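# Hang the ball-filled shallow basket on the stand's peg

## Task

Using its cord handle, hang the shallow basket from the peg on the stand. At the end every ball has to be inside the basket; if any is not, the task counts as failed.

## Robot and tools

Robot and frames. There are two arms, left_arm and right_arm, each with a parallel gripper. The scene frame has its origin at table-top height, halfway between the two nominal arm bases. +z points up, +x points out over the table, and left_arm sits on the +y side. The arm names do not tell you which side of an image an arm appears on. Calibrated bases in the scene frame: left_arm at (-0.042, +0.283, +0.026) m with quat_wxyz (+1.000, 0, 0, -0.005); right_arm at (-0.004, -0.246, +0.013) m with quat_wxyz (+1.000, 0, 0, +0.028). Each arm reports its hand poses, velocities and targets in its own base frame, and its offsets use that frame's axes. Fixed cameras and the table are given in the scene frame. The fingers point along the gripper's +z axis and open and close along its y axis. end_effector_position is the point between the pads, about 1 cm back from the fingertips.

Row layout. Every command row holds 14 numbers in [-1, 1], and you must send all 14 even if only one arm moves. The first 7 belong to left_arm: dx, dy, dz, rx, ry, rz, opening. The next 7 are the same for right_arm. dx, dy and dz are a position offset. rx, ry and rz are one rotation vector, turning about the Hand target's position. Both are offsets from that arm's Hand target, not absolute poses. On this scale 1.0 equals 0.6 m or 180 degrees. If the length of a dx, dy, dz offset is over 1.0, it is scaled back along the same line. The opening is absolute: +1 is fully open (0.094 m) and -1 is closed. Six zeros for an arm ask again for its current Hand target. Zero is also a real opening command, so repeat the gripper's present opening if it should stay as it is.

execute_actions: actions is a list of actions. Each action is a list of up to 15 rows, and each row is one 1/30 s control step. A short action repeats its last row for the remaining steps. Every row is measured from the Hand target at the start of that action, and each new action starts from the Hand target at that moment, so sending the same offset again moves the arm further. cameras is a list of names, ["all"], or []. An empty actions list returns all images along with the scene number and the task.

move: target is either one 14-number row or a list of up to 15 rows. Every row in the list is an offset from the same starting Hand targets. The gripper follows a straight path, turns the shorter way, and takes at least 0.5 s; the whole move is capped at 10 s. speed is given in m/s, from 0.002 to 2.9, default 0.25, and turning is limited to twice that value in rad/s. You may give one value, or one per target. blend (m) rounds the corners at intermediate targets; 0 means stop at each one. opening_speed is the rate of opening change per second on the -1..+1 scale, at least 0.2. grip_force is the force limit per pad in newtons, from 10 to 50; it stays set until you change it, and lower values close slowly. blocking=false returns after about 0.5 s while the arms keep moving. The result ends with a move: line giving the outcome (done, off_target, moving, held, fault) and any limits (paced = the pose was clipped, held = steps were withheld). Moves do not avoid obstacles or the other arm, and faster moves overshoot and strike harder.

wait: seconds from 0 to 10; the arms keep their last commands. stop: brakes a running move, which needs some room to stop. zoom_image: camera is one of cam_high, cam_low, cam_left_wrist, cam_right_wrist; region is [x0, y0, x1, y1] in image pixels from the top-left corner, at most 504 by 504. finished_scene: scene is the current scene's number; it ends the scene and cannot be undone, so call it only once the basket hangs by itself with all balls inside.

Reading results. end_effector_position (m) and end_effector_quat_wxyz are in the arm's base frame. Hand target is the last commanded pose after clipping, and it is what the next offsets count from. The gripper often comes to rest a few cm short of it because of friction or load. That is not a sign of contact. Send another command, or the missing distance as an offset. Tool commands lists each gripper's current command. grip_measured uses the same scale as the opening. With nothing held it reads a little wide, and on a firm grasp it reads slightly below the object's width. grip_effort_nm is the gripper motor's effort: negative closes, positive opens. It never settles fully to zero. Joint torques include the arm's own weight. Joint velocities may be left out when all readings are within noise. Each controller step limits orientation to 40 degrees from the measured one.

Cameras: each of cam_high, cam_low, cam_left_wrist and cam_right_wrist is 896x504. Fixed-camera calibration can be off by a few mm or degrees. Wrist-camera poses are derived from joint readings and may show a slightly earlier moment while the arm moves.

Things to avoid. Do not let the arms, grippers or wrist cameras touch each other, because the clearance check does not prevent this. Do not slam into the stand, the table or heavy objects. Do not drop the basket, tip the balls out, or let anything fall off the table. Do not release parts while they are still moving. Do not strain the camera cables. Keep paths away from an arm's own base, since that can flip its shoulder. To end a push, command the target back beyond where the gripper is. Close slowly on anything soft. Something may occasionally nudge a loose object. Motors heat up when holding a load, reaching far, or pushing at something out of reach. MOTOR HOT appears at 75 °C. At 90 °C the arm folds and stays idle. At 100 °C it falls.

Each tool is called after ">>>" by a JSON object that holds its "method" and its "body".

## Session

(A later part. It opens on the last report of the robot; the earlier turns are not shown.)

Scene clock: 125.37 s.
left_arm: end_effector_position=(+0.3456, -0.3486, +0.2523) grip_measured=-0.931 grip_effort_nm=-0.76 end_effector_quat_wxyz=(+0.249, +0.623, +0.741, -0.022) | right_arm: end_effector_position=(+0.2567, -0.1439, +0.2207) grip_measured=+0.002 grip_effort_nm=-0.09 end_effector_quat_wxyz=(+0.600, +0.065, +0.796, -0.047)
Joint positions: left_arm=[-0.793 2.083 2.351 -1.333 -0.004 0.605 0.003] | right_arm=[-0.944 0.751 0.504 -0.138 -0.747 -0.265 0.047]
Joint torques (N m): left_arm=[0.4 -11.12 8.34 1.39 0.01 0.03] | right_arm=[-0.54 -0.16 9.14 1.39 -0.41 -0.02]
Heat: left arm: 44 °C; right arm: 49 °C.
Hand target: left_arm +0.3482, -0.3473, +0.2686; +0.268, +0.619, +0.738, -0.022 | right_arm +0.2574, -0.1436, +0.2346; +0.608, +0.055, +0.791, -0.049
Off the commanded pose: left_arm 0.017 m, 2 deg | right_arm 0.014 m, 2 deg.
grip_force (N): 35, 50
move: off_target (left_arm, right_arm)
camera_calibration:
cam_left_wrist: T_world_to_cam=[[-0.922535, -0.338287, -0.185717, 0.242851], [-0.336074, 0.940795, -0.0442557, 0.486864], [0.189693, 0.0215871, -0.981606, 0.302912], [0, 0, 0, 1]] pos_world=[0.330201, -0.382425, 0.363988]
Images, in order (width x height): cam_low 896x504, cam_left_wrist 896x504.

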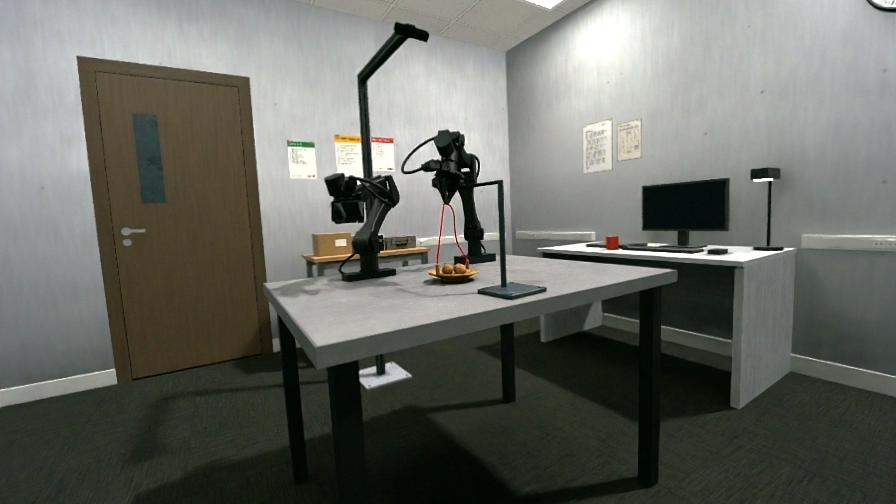

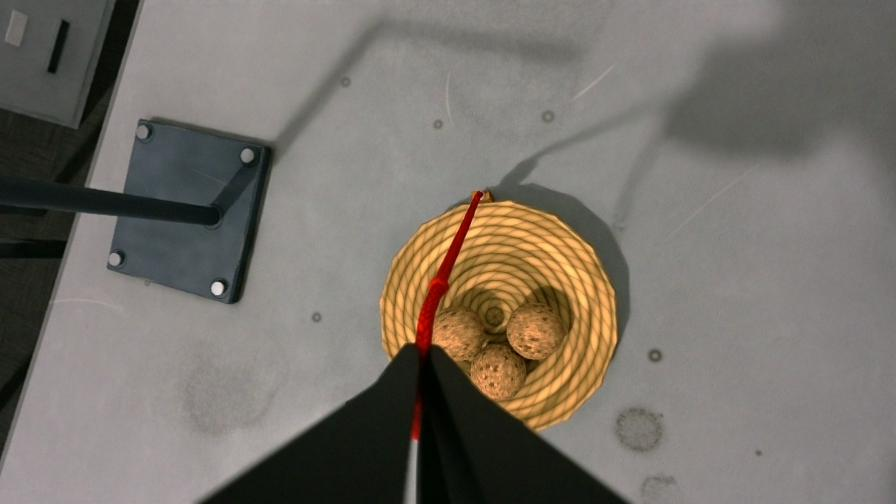

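>>> {"method": "move", "body": {"target": [0.0,0.0,-0.05,0,0,0,-1,0,0,0,0,0,0,0], "cameras": ["all"], "speed": 0.04}}

>>> {"method": "zoom_image", "body": {"camera": "cam_low", "region": [410, 200, 490, 290]}}

>>> {"method": "zoom_image", "body": {"camera": "cam_high", "region": [360, 160, 480, 280]}}

Scene clock: 128.63 s.
left_arm: end_effector_position=(+0.3469, -0.3500, +0.2142) grip_measured=-0.931 grip_effort_nm=-0.76 end_effector_quat_wxyz=(+0.236, +0.625, +0.744, -0.020) | right_arm: end_effector_position=(+0.2567, -0.1439, +0.2207) grip_measured=+0.002 grip_effort_nm=-0.09 end_effector_quat_wxyz=(+0.600, +0.065, +0.796, -0.047)
Joint positions: left_arm=[-0.793 2.04 2.134 -1.186 -0.004 0.605 0.003] | right_arm=[-0.944 0.751 0.504 -0.138 -0.747 -0.265 0.047]
Joint torques (N m): left_arm=[0.46 -14.8 5.59 1.63 -0.01 0.04] | right_arm=[-0.55 -0.18 9.13 1.38 -0.4 -0.01]
Heat: left arm: 44 °C; right arm: 49 °C.
Hand target: left_arm +0.3482, -0.3472, +0.2387; +0.268, +0.619, +0.738, -0.022 | right_arm +0.2574, -0.1436, +0.2346; +0.608, +0.055, +0.791, -0.049
Off the commanded pose: left_arm 0.025 m, 4 deg | right_arm 0.014 m, 2 deg.
grip_force (N): 35, 50
move: off_target (left_arm, right_arm)
camera_calibration:
cam_left_wrist: T_world_to_cam=[[-0.926015, -0.334721, -0.17452, 0.236688], [-0.33664, 0.941434, -0.0193873, 0.482046], [0.170789, 0.0407976, -0.984463, 0.279262], [0, 0, 0, 1]] pos_world=[0.333758, -0.385983, 0.325575]
cam_right_wrist: T_world_to_cam=[[-0.165966, -0.977135, 0.1329, -0.133967], [-0.624378, -0.00018975, -0.781122, 0.364989], [0.763287, -0.21262, -0.61007, 0.0186289], [0, 0, 0, 1]] pos_world=[0.191438, -0.126874, 0.31427]

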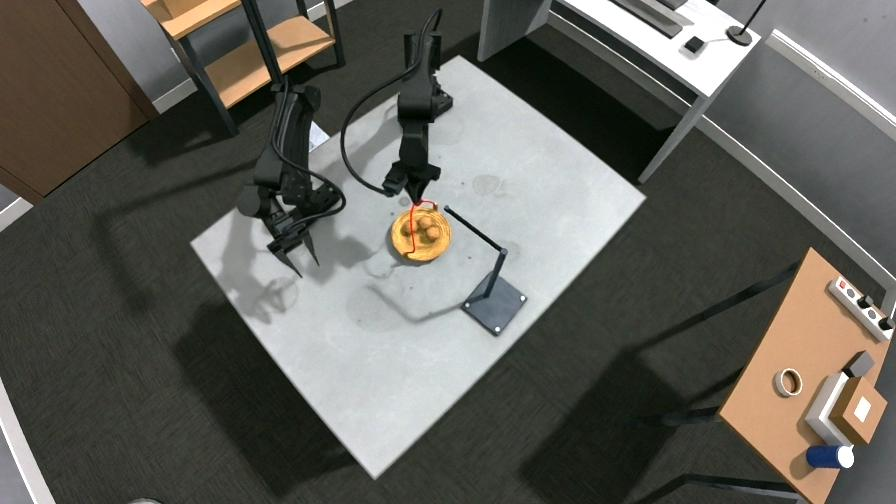

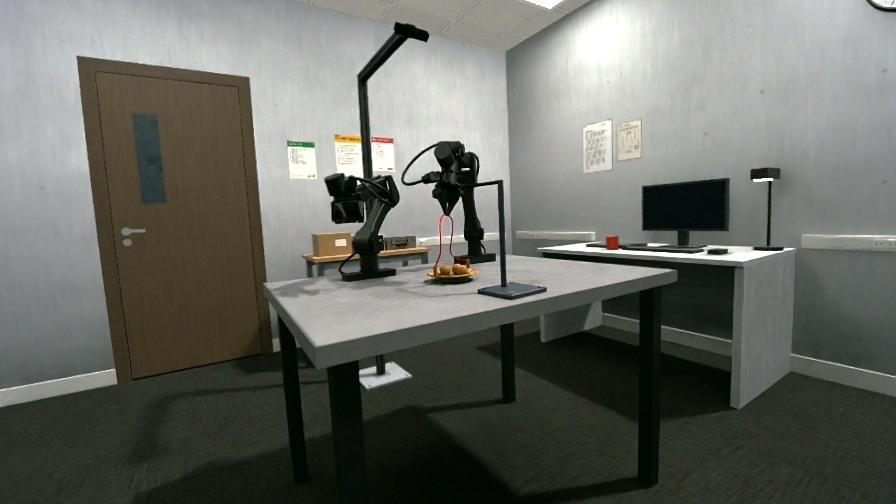

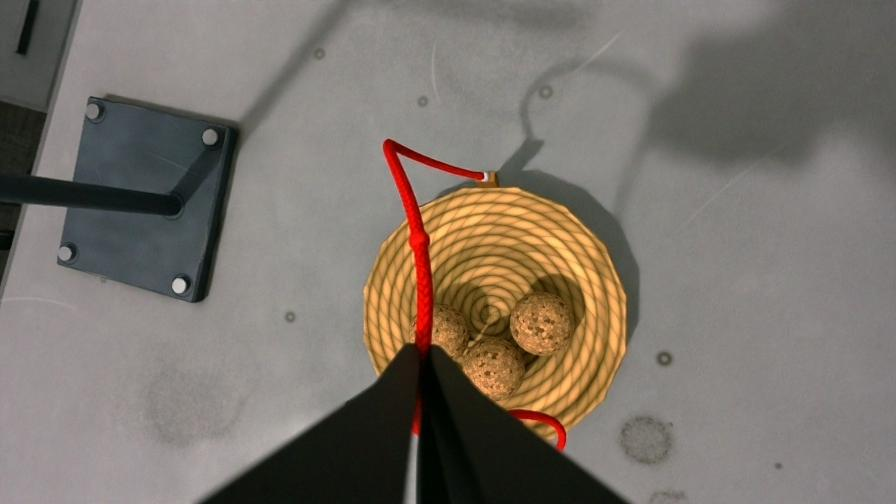

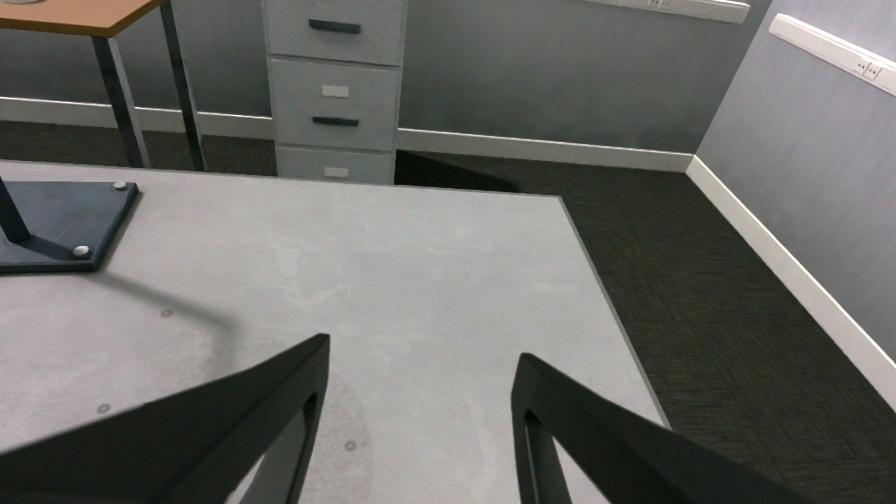

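Scaled by 5.600 from the camera's 896x504 image, which has a finer 1280x720 frame.

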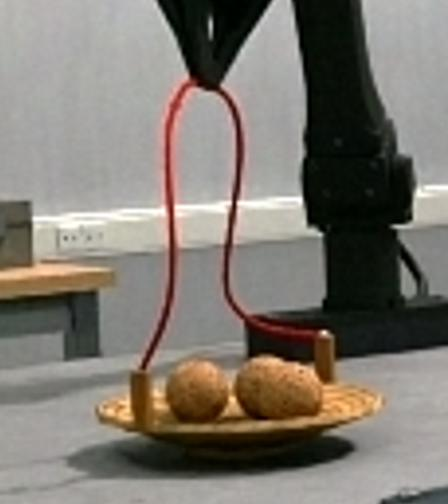

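Scaled by 4.200 from the camera's 896x504 image, which has a finer 1280x720 frame.

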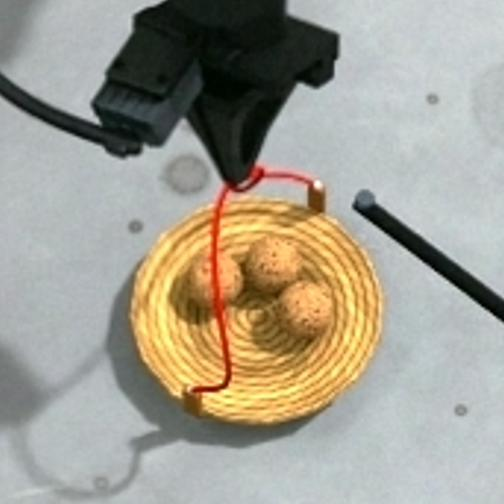

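>>> {"method": "move", "body": {"target": [[-0.147,-0.008,-0.115,0.037,0.045,0.018,-1,0,0,0,0,0,0,0],[-0.263,-0.017,-0.215,0.074,0.09,0.036,-1,0,0,0,0,0,0,0],[-0.305,-0.021,-0.4,0.111,0.1335,0.054,-1,0,0,0,0,0,0,0]], "cameras": ["cam_left_wrist","cam_low"], "speed": 0.1, "blend": [0.03,0.03,0]}}

>>> {"method": "zoom_image", "body": {"camera": "cam_low", "region": [410, 200, 490, 290]}}

Scene clock: 142.77 s.
left_arm: end_effector_position=(+0.1679, -0.3560, +0.0058) grip_measured=-0.931 grip_effort_nm=-0.76 end_effector_quat_wxyz=(+0.003, +0.574, +0.819, +0.005) | right_arm: end_effector_position=(+0.2567, -0.1439, +0.2207) grip_measured=+0.002 grip_effort_nm=-0.09 end_effector_quat_wxyz=(+0.600, +0.065, +0.796, -0.047)
Joint positions: left_arm=[-1.138 2.118 1.523 -0.976 -0.011 0.086 0.003] | right_arm=[-0.944 0.751 0.504 -0.138 -0.747 -0.265 0.047]
Joint torques (N m): left_arm=[-0.42 -8.7 5.23 0.67 0.1 -0.11] | right_arm=[-0.57 -0.17 9.13 1.39 -0.4 -0.02]
Heat: left arm: 43 °C; right arm: 49 °C.
Hand target: left_arm +0.1653, -0.3598, -0.0012; +0.000, +0.574, +0.819, +0.000 | right_arm +0.2574, -0.1436, +0.2346; +0.608, +0.055, +0.791, -0.049
Off the commanded pose: left_arm 0.009 m, 1 deg | right_arm 0.014 m, 2 deg.
grip_force (N): 35, 50
move: off_target (right_arm)
camera_calibration:
cam_left_wrist: T_world_to_cam=[[-0.882018, -0.470468, 0.0265335, -0.0243617], [-0.422351, 0.814269, 0.398228, 0.390047], [-0.208959, 0.340038, -0.916902, 0.274844], [0, 0, 0, 1]] pos_world=[0.20068, -0.422522, 0.0973236]
Images, in order (width x height): cam_low 896x504, cam_left_wrist 896x504.

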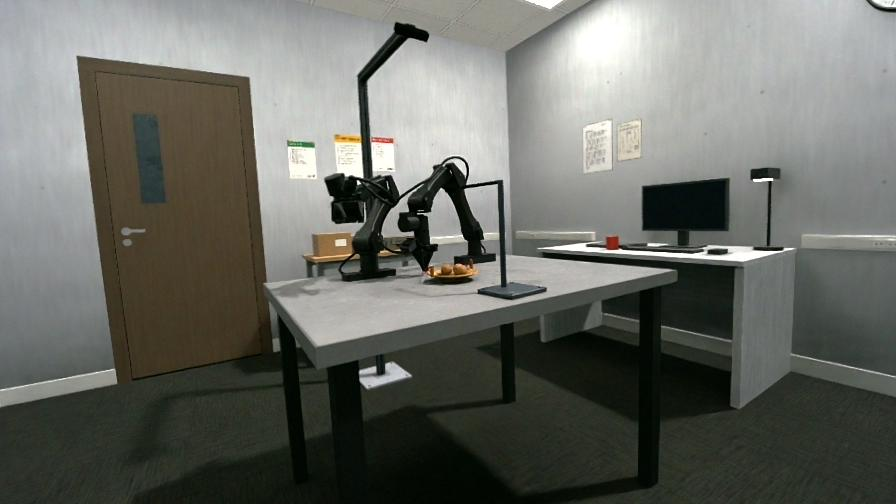

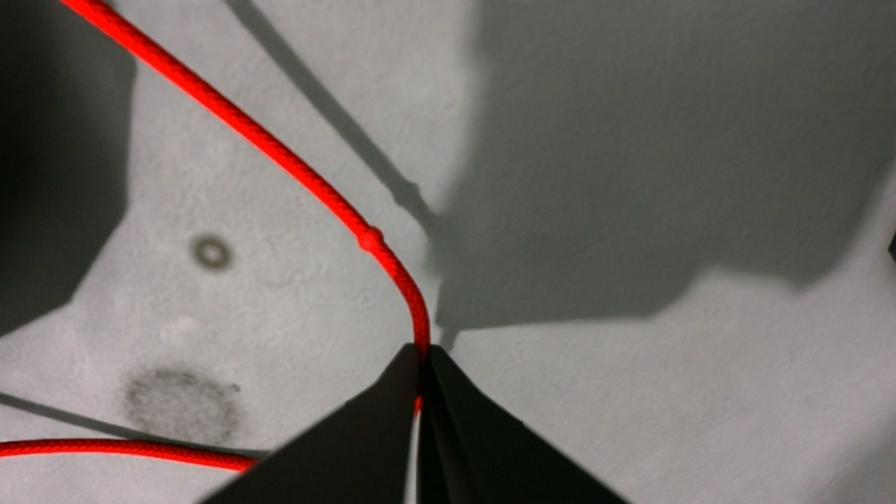

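Scaled by 5.600 from the camera's 896x504 image, which has a finer 1280x720 frame.

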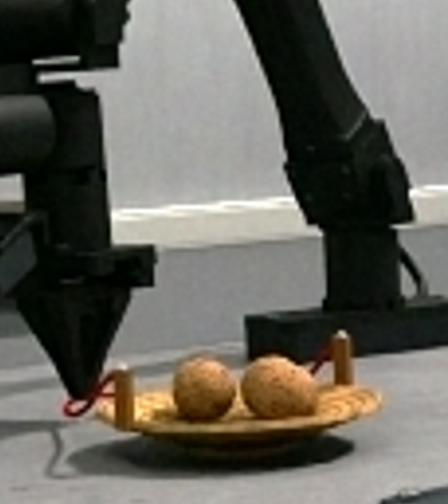

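>>> {"method": "move", "body": {"target": [0,0,-0.026,0,0,0,-1,0,0,0,0,0,0,0], "speed": 0.04}}

>>> {"method": "move", "body": {"target": [0,0,0,0,0,0,-0.4,0,0,0,0,0,0,0], "cameras": ["cam_left_wrist"], "opening_speed": 0.4}}

Scene clock: 144.93 s.
left_arm: end_effector_position=(+0.1686, -0.3576, -0.0077) grip_measured=-0.931 grip_effort_nm=-0.76 end_effector_quat_wxyz=(+0.005, +0.574, +0.819, +0.003) | right_arm: end_effector_position=(+0.2567, -0.1439, +0.2207) grip_measured=+0.002 grip_effort_nm=-0.09 end_effector_quat_wxyz=(+0.600, +0.065, +0.796, -0.047)
Joint positions: left_arm=[-1.138 2.138 1.496 -0.923 -0.011 0.085 0.003] | right_arm=[-0.944 0.751 0.504 -0.138 -0.747 -0.265 0.047]
Joint torques (N m): left_arm=[-0.42 -8.43 4.94 0.68 0.09 -0.09] | right_arm=[-0.53 -0.17 9.14 1.39 -0.41 -0.02]
Heat: left arm: 43 °C; right arm: 49 °C.
Hand target: left_arm +0.1653, -0.3599, -0.0168; +0.000, +0.574, +0.819, +0.000 | right_arm +0.2574, -0.1436, +0.2346; +0.608, +0.055, +0.791, -0.049
Off the commanded pose: left_arm 0.010 m, 1 deg | right_arm 0.014 m, 2 deg.
grip_force (N): 35, 50
move: off_target (right_arm)

Scene clock: 146.63 s.
left_arm: end_effector_position=(+0.1685, -0.3577, -0.0077) grip_measured=-0.402 grip_effort_nm=0.10 end_effector_quat_wxyz=(+0.005, +0.574, +0.819, +0.003) | right_arm: end_effector_position=(+0.2567, -0.1439, +0.2207) grip_measured=+0.002 grip_effort_nm=-0.10 end_effector_quat_wxyz=(+0.600, +0.065, +0.796, -0.047)
Joint positions: left_arm=[-1.138 2.138 1.496 -0.923 -0.01 0.085 0.028] | right_arm=[-0.944 0.751 0.504 -0.138 -0.747 -0.265 0.047]
Joint velocities: left_arm=[0.012 0.002 -0.002 0.051 -0.051 -0.154 -0.001] | right_arm=[within noise]
Joint torques (N m): left_arm=[-0.36 -8.5 4.9 0.68 0.1 -0.07] | right_arm=[-0.54 -0.14 9.13 1.39 -0.41 -0.03]
Heat: left arm: 43 °C; right arm: 49 °C.
Hand target: left_arm +0.1653, -0.3598, -0.0168; +0.001, +0.574, +0.819, +0.000 | right_arm +0.2574, -0.1436, +0.2346; +0.608, +0.055, +0.791, -0.049
Off the commanded pose: left_arm 0.010 m, 1 deg | right_arm 0.014 m, 2 deg.
grip_force (N): 35, 50
move: off_target (right_arm)
camera_calibration:
cam_left_wrist: T_world_to_cam=[[-0.881699, -0.471, 0.0276837, -0.0245619], [-0.42385, 0.81648, 0.39206, 0.398068], [-0.207264, 0.333945, -0.919523, 0.260586], [0, 0, 0, 1]] pos_world=[0.201075, -0.423604, 0.0842279]
Images, in order (width x height): cam_left_wrist 896x504.

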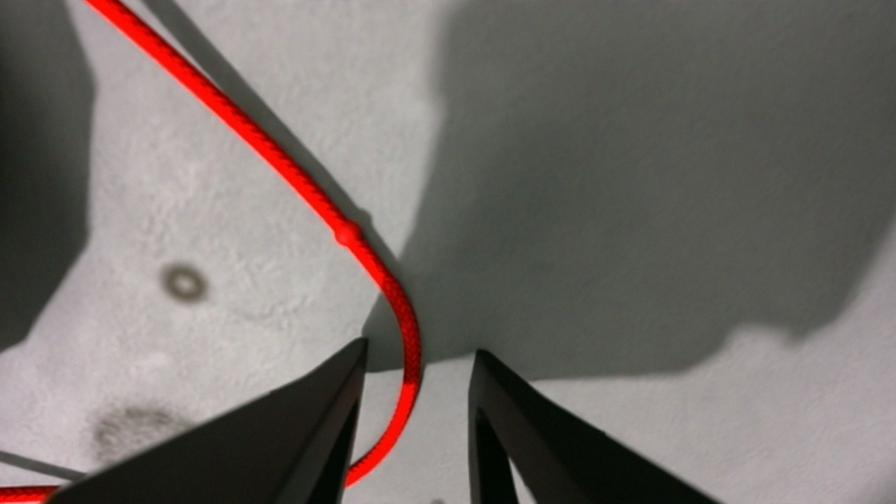

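>>> {"method": "move", "body": {"target": [-0.0083,0.0255,0.0,0,0,-0.1,0,0,0,0,0,0,0,0], "cameras": ["cam_left_wrist"], "speed": 0.03}}

Scene clock: 156.47 s.
left_arm: end_effector_position=(+0.1682, -0.3613, -0.0101) grip_measured=-0.002 grip_effort_nm=0.10 end_effector_quat_wxyz=(+0.026, +0.690, +0.723, -0.010) | right_arm: end_effector_position=(+0.2567, -0.1439, +0.2207) grip_measured=+0.002 grip_effort_nm=-0.09 end_effector_quat_wxyz=(+0.600, +0.065, +0.796, -0.047)
Joint positions: left_arm=[-1.138 2.11 1.44 -0.845 0 0.386 0.047] | right_arm=[-0.944 0.751 0.504 -0.138 -0.747 -0.265 0.047]
Joint torques (N m): left_arm=[0.03 -10.5 2.77 0.3 0.02 0.11] | right_arm=[-0.51 -0.2 9.09 1.4 -0.4 -0.02]
Heat: left arm: 42 °C; right arm: 49 °C.
Hand target: left_arm +0.1603, -0.3445, -0.0169; +0.000, +0.695, +0.719, +0.000 | right_arm +0.2574, -0.1436, +0.2346; +0.608, +0.055, +0.791, -0.049
Off the commanded pose: left_arm 0.020 m, 3 deg | right_arm 0.014 m, 2 deg.
grip_force (N): 35, 50
move: off_target (left_arm, right_arm)
camera_calibration:
cam_left_wrist: T_world_to_cam=[[-0.98193, -0.187728, 0.0239239, 0.0927428], [-0.167778, 0.922038, 0.348851, 0.396436], [-0.0875479, 0.338533, -0.936873, 0.240902], [0, 0, 0, 1]] pos_world=[0.178671, -0.429672, 0.0851788]
Images, in order (width x height): cam_left_wrist 896x504.

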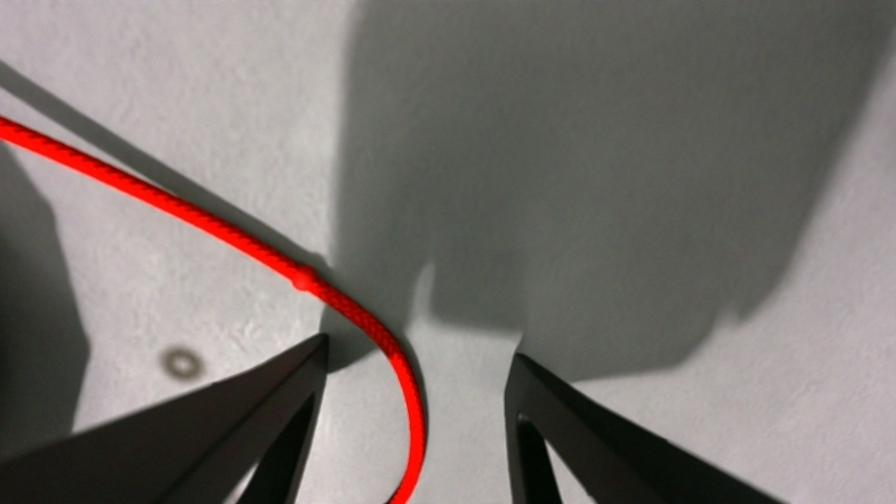

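>>> {"method": "move", "body": {"target": [[0,0.03,0.05,0,0,0,0,0,0,0,0,0,0,0],[0,0.005,0.016,0,0,0,0,0,0,0,0,0,0,0]], "cameras": ["cam_left_wrist"], "speed": 0.06}}

Scene clock: 159.23 s.
left_arm: end_effector_position=(+0.1570, -0.3300, -0.0060) grip_measured=-0.002 grip_effort_nm=0.10 end_effector_quat_wxyz=(-0.012, +0.695, +0.719, +0.005) | right_arm: end_effector_position=(+0.2567, -0.1439, +0.2207) grip_measured=+0.002 grip_effort_nm=-0.09 end_effector_quat_wxyz=(+0.600, +0.065, +0.796, -0.047)
Joint positions: left_arm=[-1.13 2.058 1.378 -0.916 0 0.407 0.047] | right_arm=[-0.944 0.751 0.504 -0.138 -0.747 -0.265 0.047]
Joint torques (N m): left_arm=[-0.42 -7.83 7.1 0.59 0.02 -0.09] | right_arm=[-0.54 -0.18 9.1 1.4 -0.4 -0.01]
Heat: left arm: 42 °C; right arm: 49 °C.
Hand target: left_arm +0.1604, -0.3415, -0.0073; +0.000, +0.695, +0.719, +0.000 | right_arm +0.2574, -0.1436, +0.2346; +0.608, +0.055, +0.791, -0.049
Off the commanded pose: left_arm 0.012 m, 1 deg | right_arm 0.014 m, 2 deg.
grip_force (N): 35, 50
move: off_target (left_arm, right_arm)
camera_calibration:
cam_left_wrist: T_world_to_cam=[[-0.98321, -0.177155, 0.043739, 0.0912416], [-0.142725, 0.89596, 0.420578, 0.352124], [-0.113696, 0.407274, -0.906201, 0.260151], [0, 0, 0, 1]] pos_world=[0.169545, -0.405278, 0.0836623]
Images, in order (width x height): cam_left_wrist 896x504.

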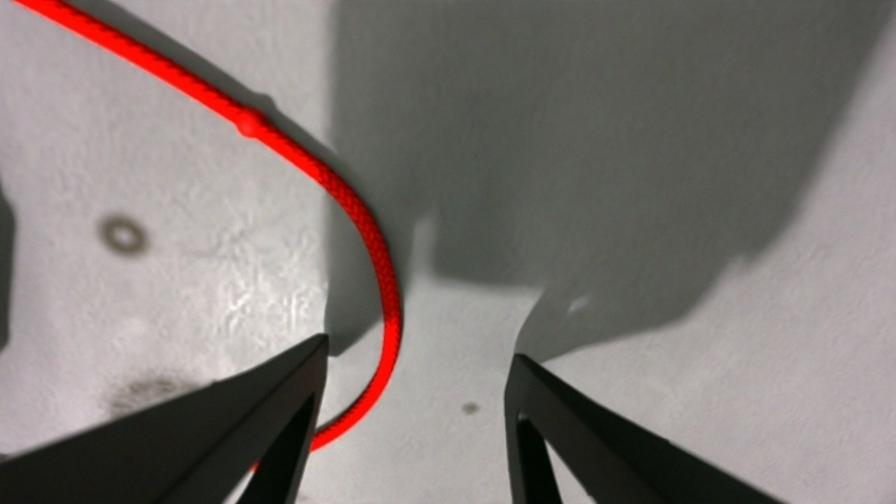

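>>> {"method": "move", "body": {"target": [[0.0193,-0.0235,0.04,0,0,0.055,0,0,0,0,0,0,0,0],[0.0193,-0.0235,-0.0153,0,0,0.055,0,0,0,0,0,0,0,0]], "cameras": ["cam_left_wrist"], "speed": 0.06}}

Scene clock: 168.20 s.
left_arm: end_effector_position=(+0.1698, -0.3550, -0.0084) grip_measured=-0.002 grip_effort_nm=0.10 end_effector_quat_wxyz=(+0.001, +0.634, +0.773, +0.000) | right_arm: end_effector_position=(+0.2567, -0.1439, +0.2207) grip_measured=+0.002 grip_effort_nm=-0.09 end_effector_quat_wxyz=(+0.600, +0.065, +0.796, -0.047)
Joint positions: left_arm=[-1.127 2.135 1.49 -0.922 0 0.246 0.047] | right_arm=[-0.944 0.751 0.504 -0.138 -0.747 -0.265 0.047]
Joint torques (N m): left_arm=[0.32 -8.55 4.97 0.67 0.02 -0.1] | right_arm=[-0.55 -0.23 9.14 1.4 -0.4 -0.02]
Heat: left arm: 43 °C; right arm: 49 °C.
Hand target: left_arm +0.1719, -0.3556, -0.0165; +0.000, +0.630, +0.776, +0.000 | right_arm +0.2574, -0.1436, +0.2346; +0.608, +0.055, +0.791, -0.049
Off the commanded pose: left_arm 0.008 m, 1 deg | right_arm 0.014 m, 2 deg.
grip_force (N): 35, 50
move: off_target (right_arm)
camera_calibration:
cam_left_wrist: T_world_to_cam=[[-0.941976, -0.33364, 0.0369544, 0.0369594], [-0.292737, 0.870351, 0.395973, 0.393566], [-0.164276, 0.362179, -0.917518, 0.262133], [0, 0, 0, 1]] pos_world=[0.193088, -0.425149, 0.0833044]
Images, in order (width x height): cam_left_wrist 896x504.

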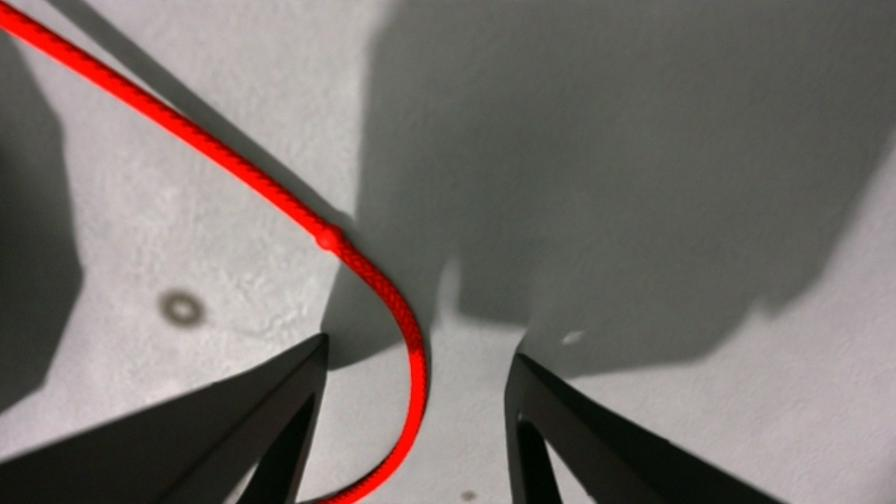

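>>> {"method": "move", "body": {"target": [[-0.003,0.032,0.04,0,0,0,0,0,0,0,0,0,0,0],[-0.003,0.024,0.0,0,0,0,0,0,0,0,0,0,0,0]], "cameras": ["cam_left_wrist"], "speed": 0.06}}

Scene clock: 172.30 s.
left_arm: end_effector_position=(+0.1674, -0.3350, -0.0105) grip_measured=-0.002 grip_effort_nm=0.10 end_effector_quat_wxyz=(-0.015, +0.629, +0.777, +0.007) | right_arm: end_effector_position=(+0.2567, -0.1439, +0.2207) grip_measured=+0.002 grip_effort_nm=-0.09 end_effector_quat_wxyz=(+0.600, +0.065, +0.796, -0.047)
Joint positions: left_arm=[-1.11 2.104 1.43 -0.93 0 0.25 0.047] | right_arm=[-0.944 0.751 0.504 -0.138 -0.747 -0.265 0.047]
Joint torques (N m): left_arm=[-0.06 -9.51 3.84 0.96 0.01 0.01] | right_arm=[-0.55 -0.18 9.14 1.4 -0.39 -0.01]
Heat: left arm: 43 °C; right arm: 49 °C.
Hand target: left_arm +0.1700, -0.3412, -0.0164; +0.000, +0.630, +0.776, +0.000 | right_arm +0.2574, -0.1436, +0.2346; +0.608, +0.055, +0.791, -0.049
Off the commanded pose: left_arm 0.009 m, 2 deg | right_arm 0.014 m, 2 deg.
grip_force (N): 35, 50
move: off_target (right_arm)
camera_calibration:
cam_left_wrist: T_world_to_cam=[[-0.936798, -0.347486, 0.0407811, 0.0359618], [-0.297725, 0.852962, 0.428736, 0.371581], [-0.183765, 0.389498, -0.902509, 0.265078], [0, 0, 0, 1]] pos_world=[0.19303, -0.407695, 0.0784588]
Images, in order (width x height): cam_left_wrist 896x504.

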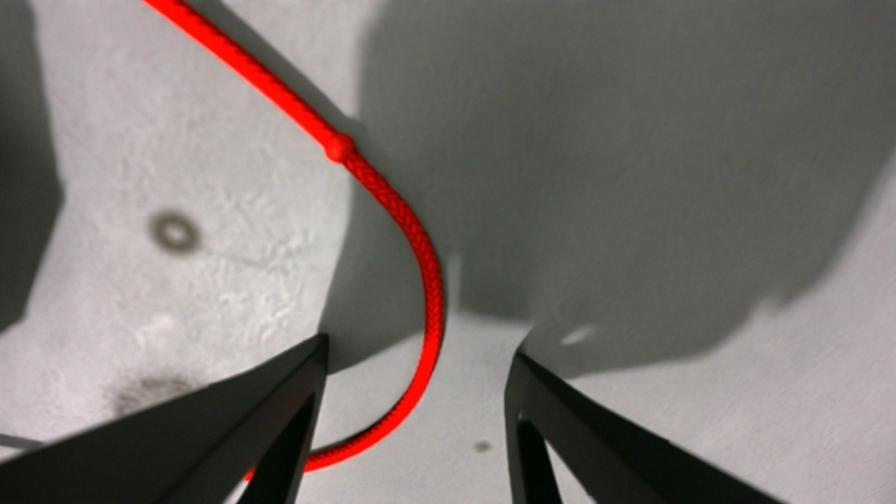

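>>> {"method": "move", "body": {"target": [0,-0.016,0.0,0,0,0,0,0,0,0,0,0,0,0], "cameras": ["cam_left_wrist"], "speed": 0.06}}

Scene clock: 173.80 s.
left_arm: end_effector_position=(+0.1663, -0.3361, -0.0102) grip_measured=-0.002 grip_effort_nm=0.10 end_effector_quat_wxyz=(-0.014, +0.629, +0.777, +0.008) | right_arm: end_effector_position=(+0.2567, -0.1439, +0.2207) grip_measured=+0.002 grip_effort_nm=-0.09 end_effector_quat_wxyz=(+0.600, +0.065, +0.796, -0.047)
Joint positions: left_arm=[-1.116 2.104 1.431 -0.93 -0.003 0.246 0.047] | right_arm=[-0.944 0.751 0.504 -0.138 -0.747 -0.265 0.047]
Joint torques (N m): left_arm=[-0.5 -7.31 6.99 0.81 0.04 -0.07] | right_arm=[-0.55 -0.16 9.16 1.4 -0.4 -0.01]
Heat: left arm: 43 °C; right arm: 49 °C.
Hand target: left_arm +0.1700, -0.3507, -0.0164; +0.000, +0.630, +0.776, +0.000 | right_arm +0.2574, -0.1436, +0.2346; +0.608, +0.055, +0.791, -0.049
Off the commanded pose: left_arm 0.016 m, 2 deg | right_arm 0.014 m, 2 deg.
grip_force (N): 35, 50
move: off_target (left_arm, right_arm)
camera_calibration:
cam_left_wrist: T_world_to_cam=[[-0.937647, -0.345526, 0.0378143, 0.0353115], [-0.297312, 0.853618, 0.427717, 0.372254], [-0.180067, 0.389805, -0.903121, 0.265104], [0, 0, 0, 1]] pos_world=[0.191522, -0.4089, 0.0788663]
Images, in order (width x height): cam_left_wrist 896x504.

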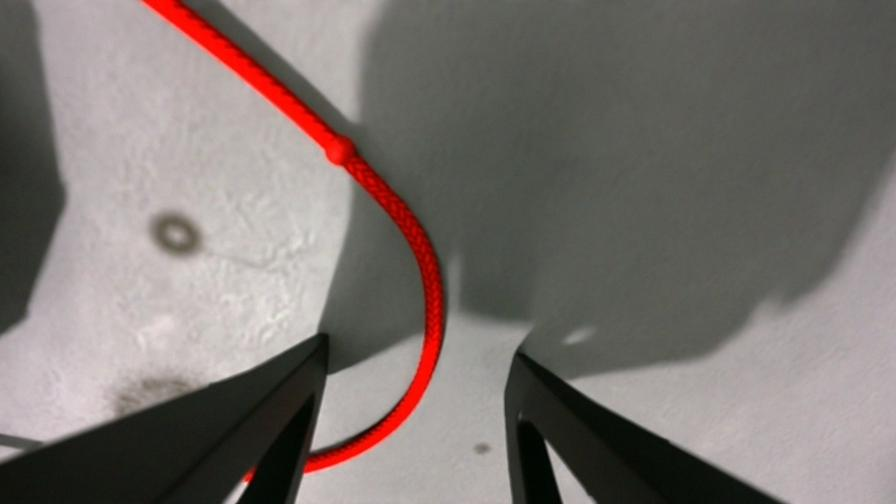

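>>> {"method": "move", "body": {"target": [[0,-0.004,0.03,0,0,0,0,0,0,0,0,0,0,0],[0,0.0,0.002,0,0,0,0,0,0,0,0,0,0,0]], "cameras": ["cam_left_wrist"], "speed": 0.06}}

Scene clock: 176.13 s.
left_arm: end_effector_position=(+0.1711, -0.3495, -0.0063) grip_measured=-0.002 grip_effort_nm=0.10 end_effector_quat_wxyz=(+0.003, +0.630, +0.776, +0.000) | right_arm: end_effector_position=(+0.2567, -0.1439, +0.2207) grip_measured=+0.002 grip_effort_nm=-0.09 end_effector_quat_wxyz=(+0.600, +0.065, +0.796, -0.047)
Joint positions: left_arm=[-1.119 2.114 1.465 -0.916 -0.003 0.245 0.047] | right_arm=[-0.944 0.751 0.504 -0.138 -0.747 -0.265 0.047]
Joint torques (N m): left_arm=[-0.24 -8.35 4.94 0.68 0.05 -0.06] | right_arm=[-0.53 -0.18 9.11 1.4 -0.4 -0.02]
Heat: left arm: 43 °C; right arm: 49 °C.
Hand target: left_arm +0.1700, -0.3509, -0.0152; +0.000, +0.630, +0.776, +0.000 | right_arm +0.2574, -0.1436, +0.2346; +0.608, +0.055, +0.791, -0.049
Off the commanded pose: left_arm 0.009 m, 0 deg | right_arm 0.014 m, 2 deg.
grip_force (N): 35, 50
move: off_target (right_arm)
camera_calibration:
cam_left_wrist: T_world_to_cam=[[-0.939021, -0.342174, 0.03401, 0.0364506], [-0.302134, 0.868253, 0.393511, 0.389123], [-0.164179, 0.35924, -0.91869, 0.261217], [0, 0, 0, 1]] pos_world=[0.194682, -0.419224, 0.0856132]
Images, in order (width x height): cam_left_wrist 896x504.

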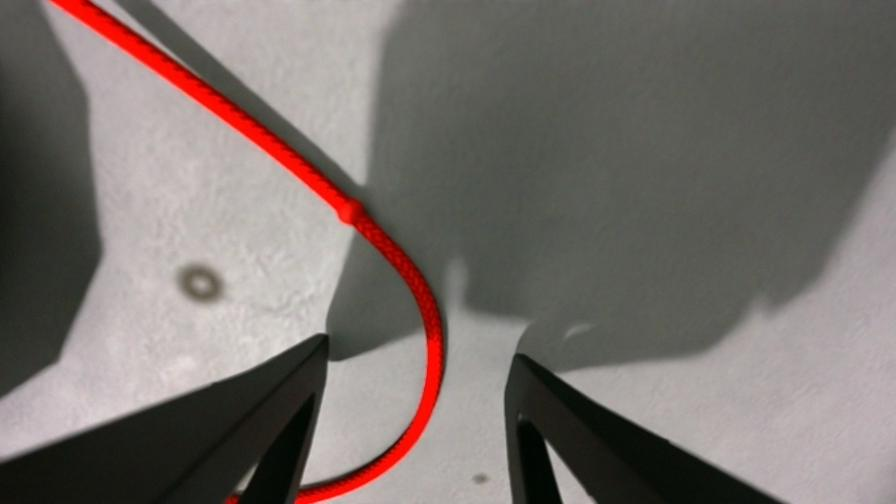

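>>> {"method": "move", "body": {"target": [[0,0.010,0.03,0,0,0,0,0,0,0,0,0,0,0],[0,0.008,-0.004,0,0,0,0,0,0,0,0,0,0,0]], "cameras": ["cam_left_wrist"], "speed": 0.06}}

Scene clock: 179.10 s.
left_arm: end_effector_position=(+0.1681, -0.3432, -0.0101) grip_measured=-0.002 grip_effort_nm=0.10 end_effector_quat_wxyz=(-0.006, +0.630, +0.776, +0.005) | right_arm: end_effector_position=(+0.2567, -0.1439, +0.2207) grip_measured=+0.002 grip_effort_nm=-0.10 end_effector_quat_wxyz=(+0.600, +0.065, +0.796, -0.047)
Joint positions: left_arm=[-1.119 2.114 1.448 -0.92 -0.003 0.245 0.047] | right_arm=[-0.944 0.751 0.504 -0.138 -0.747 -0.265 0.047]
Joint torques (N m): left_arm=[0.21 -9.11 4.1 0.86 0.02 -0.01] | right_arm=[-0.55 -0.1 9.16 1.39 -0.4 -0.02]
Heat: left arm: 43 °C; right arm: 49 °C.
Hand target: left_arm +0.1700, -0.3460, -0.0176; +0.000, +0.630, +0.776, +0.000 | right_arm +0.2574, -0.1436, +0.2346; +0.608, +0.055, +0.791, -0.049
Off the commanded pose: left_arm 0.008 m, 1 deg | right_arm 0.014 m, 2 deg.
grip_force (N): 35, 50
move: off_target (right_arm)
camera_calibration:
cam_left_wrist: T_world_to_cam=[[-0.93869, -0.342874, 0.0360343, 0.035632], [-0.298516, 0.860611, 0.412597, 0.381249], [-0.17248, 0.376544, -0.910201, 0.262331], [0, 0, 0, 1]] pos_world=[0.192503, -0.414669, 0.0801877]
Images, in order (width x height): cam_left_wrist 896x504.

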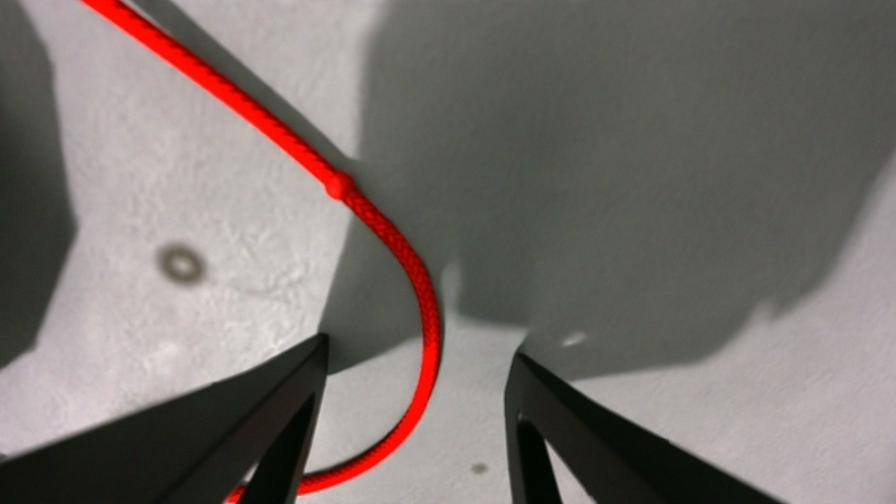

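>>> {"method": "move", "body": {"target": [0,0,0,0,0,0,-1,0,0,0,0,0,0,0], "cameras": ["cam_left_wrist"], "opening_speed": 0.4}}

Scene clock: 182.27 s.
left_arm: end_effector_position=(+0.1695, -0.3469, -0.0101) grip_measured=-0.929 grip_effort_nm=-0.74 end_effector_quat_wxyz=(+0.000, +0.630, +0.776, +0.000) | right_arm: end_effector_position=(+0.2567, -0.1439, +0.2207) grip_measured=+0.002 grip_effort_nm=-0.09 end_effector_quat_wxyz=(+0.600, +0.065, +0.796, -0.047)
Joint positions: left_arm=[-1.119 2.114 1.448 -0.904 -0.001 0.245 0.003] | right_arm=[-0.944 0.751 0.504 -0.138 -0.747 -0.265 0.047]
Joint torques (N m): left_arm=[0.14 -9.11 4.08 0.72 0.03 0.01] | right_arm=[-0.53 -0.17 9.11 1.37 -0.39 -0.02]
Heat: left arm: 42 °C; right arm: 50 °C.
Hand target: left_arm +0.1701, -0.3461, -0.0176; +0.001, +0.630, +0.776, +0.000 | right_arm +0.2574, -0.1436, +0.2346; +0.608, +0.055, +0.791, -0.049
Off the commanded pose: left_arm 0.008 m, 0 deg | right_arm 0.014 m, 2 deg.
grip_force (N): 35, 50
move: off_target (right_arm)
camera_calibration:
cam_left_wrist: T_world_to_cam=[[-0.938877, -0.342319, 0.0364491, 0.0358485], [-0.300545, 0.866695, 0.398137, 0.387194], [-0.16788, 0.362847, -0.916602, 0.258308], [0, 0, 0, 1]] pos_world=[0.193391, -0.417034, 0.0813031]
Images, in order (width x height): cam_left_wrist 896x504.

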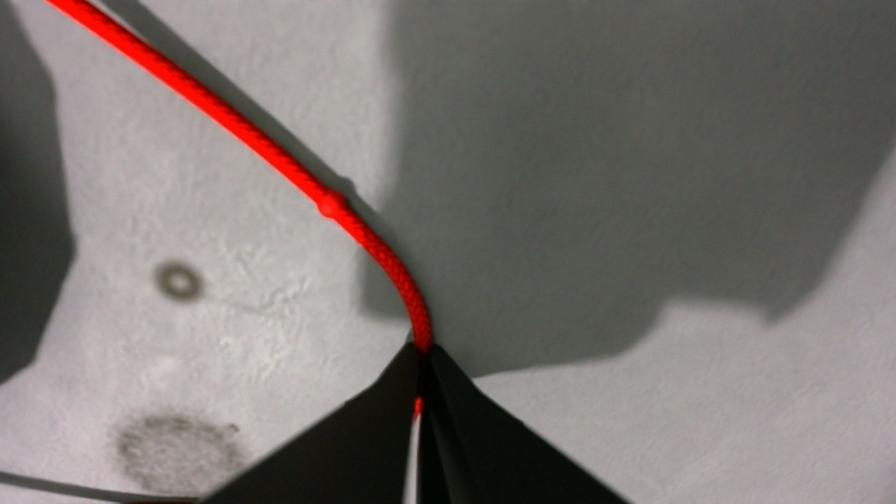

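>>> {"method": "move", "body": {"target": [[0.033,0.002,0.197,0.0106,-0.0546,-0.0024,-1,0,0,0,0,0,0,0],[0.15,0.01,0.32,0.0256,-0.131,-0.0058,-1,0,0,0,0,0,0,0],[0.278,0.0185,0.4,0.0426,-0.2184,-0.0097,-1,0,0,0,0,0,0,0]], "cameras": ["all"], "speed": 0.1, "blend": [0.03,0.03,0]}}

>>> {"method": "zoom_image", "body": {"camera": "cam_low", "region": [410, 200, 490, 290]}}

>>> {"method": "zoom_image", "body": {"camera": "cam_high", "region": [360, 160, 480, 280]}}

Scene clock: 189.90 s.
left_arm: end_effector_position=(+0.3271, -0.3290, +0.2184) grip_measured=-0.930 grip_effort_nm=-0.76 end_effector_quat_wxyz=(+0.204, +0.614, +0.718, +0.257) | right_arm: end_effector_position=(+0.2567, -0.1439, +0.2207) grip_measured=+0.002 grip_effort_nm=-0.10 end_effector_quat_wxyz=(+0.600, +0.065, +0.796, -0.047)
Joint positions: left_arm=[-1.018 2.109 2.2 -1.391 -0.619 0.483 0.003] | right_arm=[-0.944 0.751 0.504 -0.138 -0.747 -0.265 0.047]
Joint torques (N m): left_arm=[0.32 -8.61 8.38 1.2 -0.49 -0.03] | right_arm=[-0.58 -0.17 9.11 1.39 -0.4 -0.02]
Heat: left arm: 43 °C; right arm: 50 °C.
Hand target: left_arm +0.3370, -0.3349, +0.2224; +0.220, +0.604, +0.720, +0.263 | right_arm +0.2574, -0.1436, +0.2346; +0.608, +0.055, +0.791, -0.049
Off the commanded pose: left_arm 0.012 m, 2 deg | right_arm 0.014 m, 2 deg.
grip_force (N): 35, 50
move: off_target (left_arm, right_arm)
camera_calibration:
cam_left_wrist: T_world_to_cam=[[-0.767558, -0.258996, -0.586324, 0.289057], [-0.481584, 0.836678, 0.260859, 0.407452], [0.423003, 0.482588, -0.766927, 0.301249], [0, 0, 0, 1]] pos_world=[0.290661, -0.411421, 0.294229]
cam_right_wrist: T_world_to_cam=[[-0.165966, -0.977135, 0.1329, -0.133967], [-0.624378, -0.00018975, -0.781122, 0.364989], [0.763287, -0.21262, -0.61007, 0.0186289], [0, 0, 0, 1]] pos_world=[0.191438, -0.126874, 0.31427]

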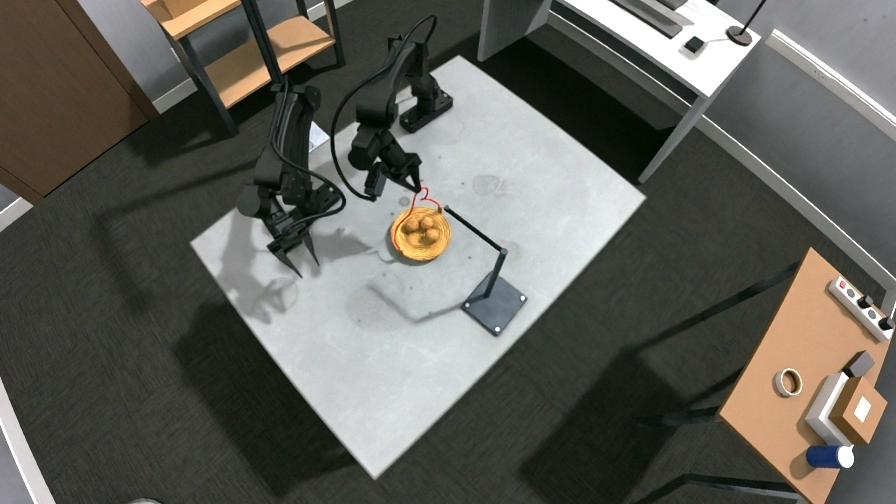

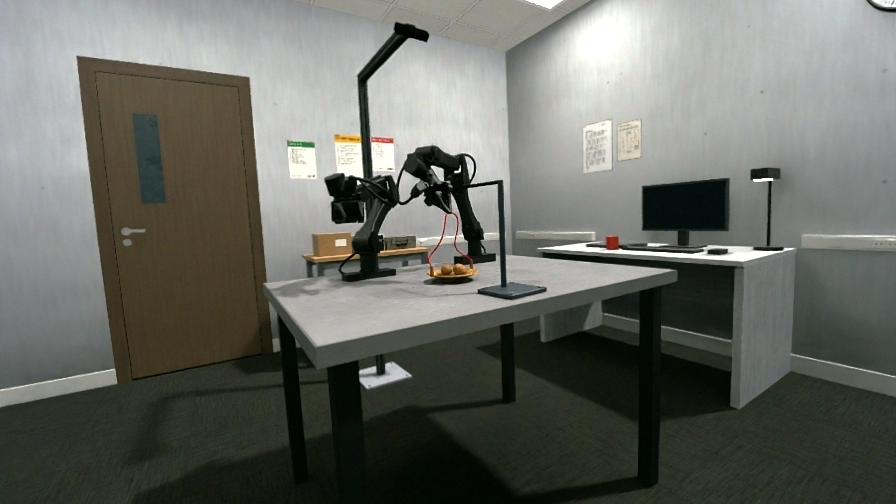

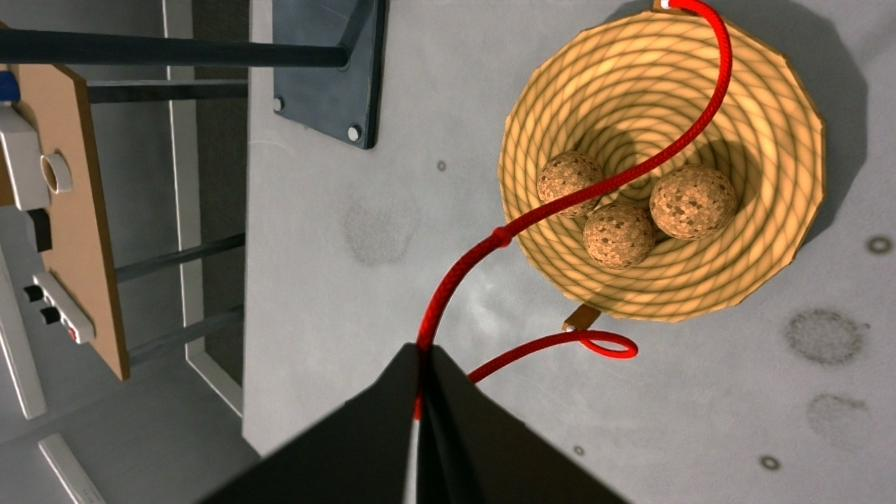

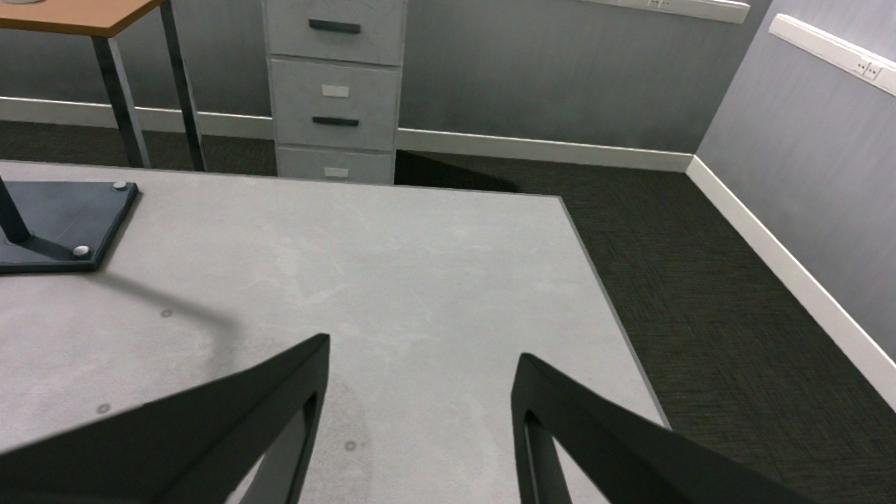

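Scaled by 5.600 from the camera's 896x504 image, which has a finer 1280x720 frame.

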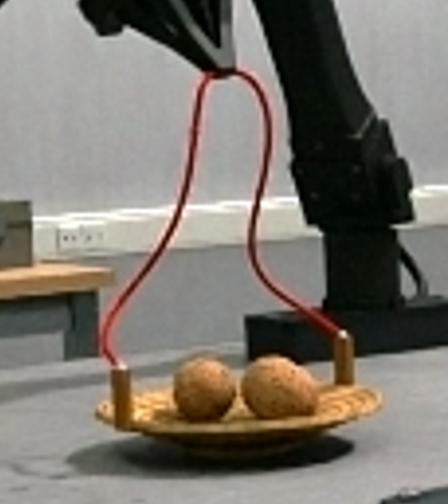

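Scaled by 4.200 from the camera's 896x504 image, which has a finer 1280x720 frame.

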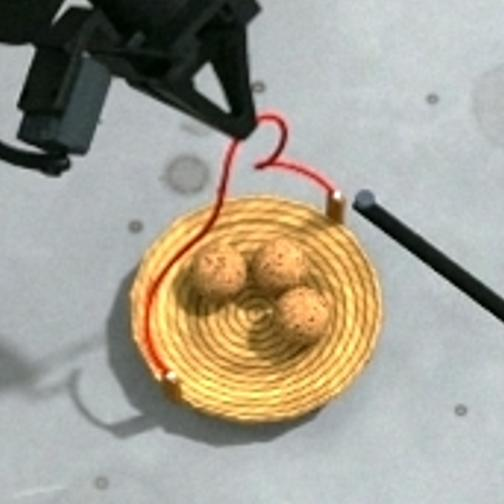

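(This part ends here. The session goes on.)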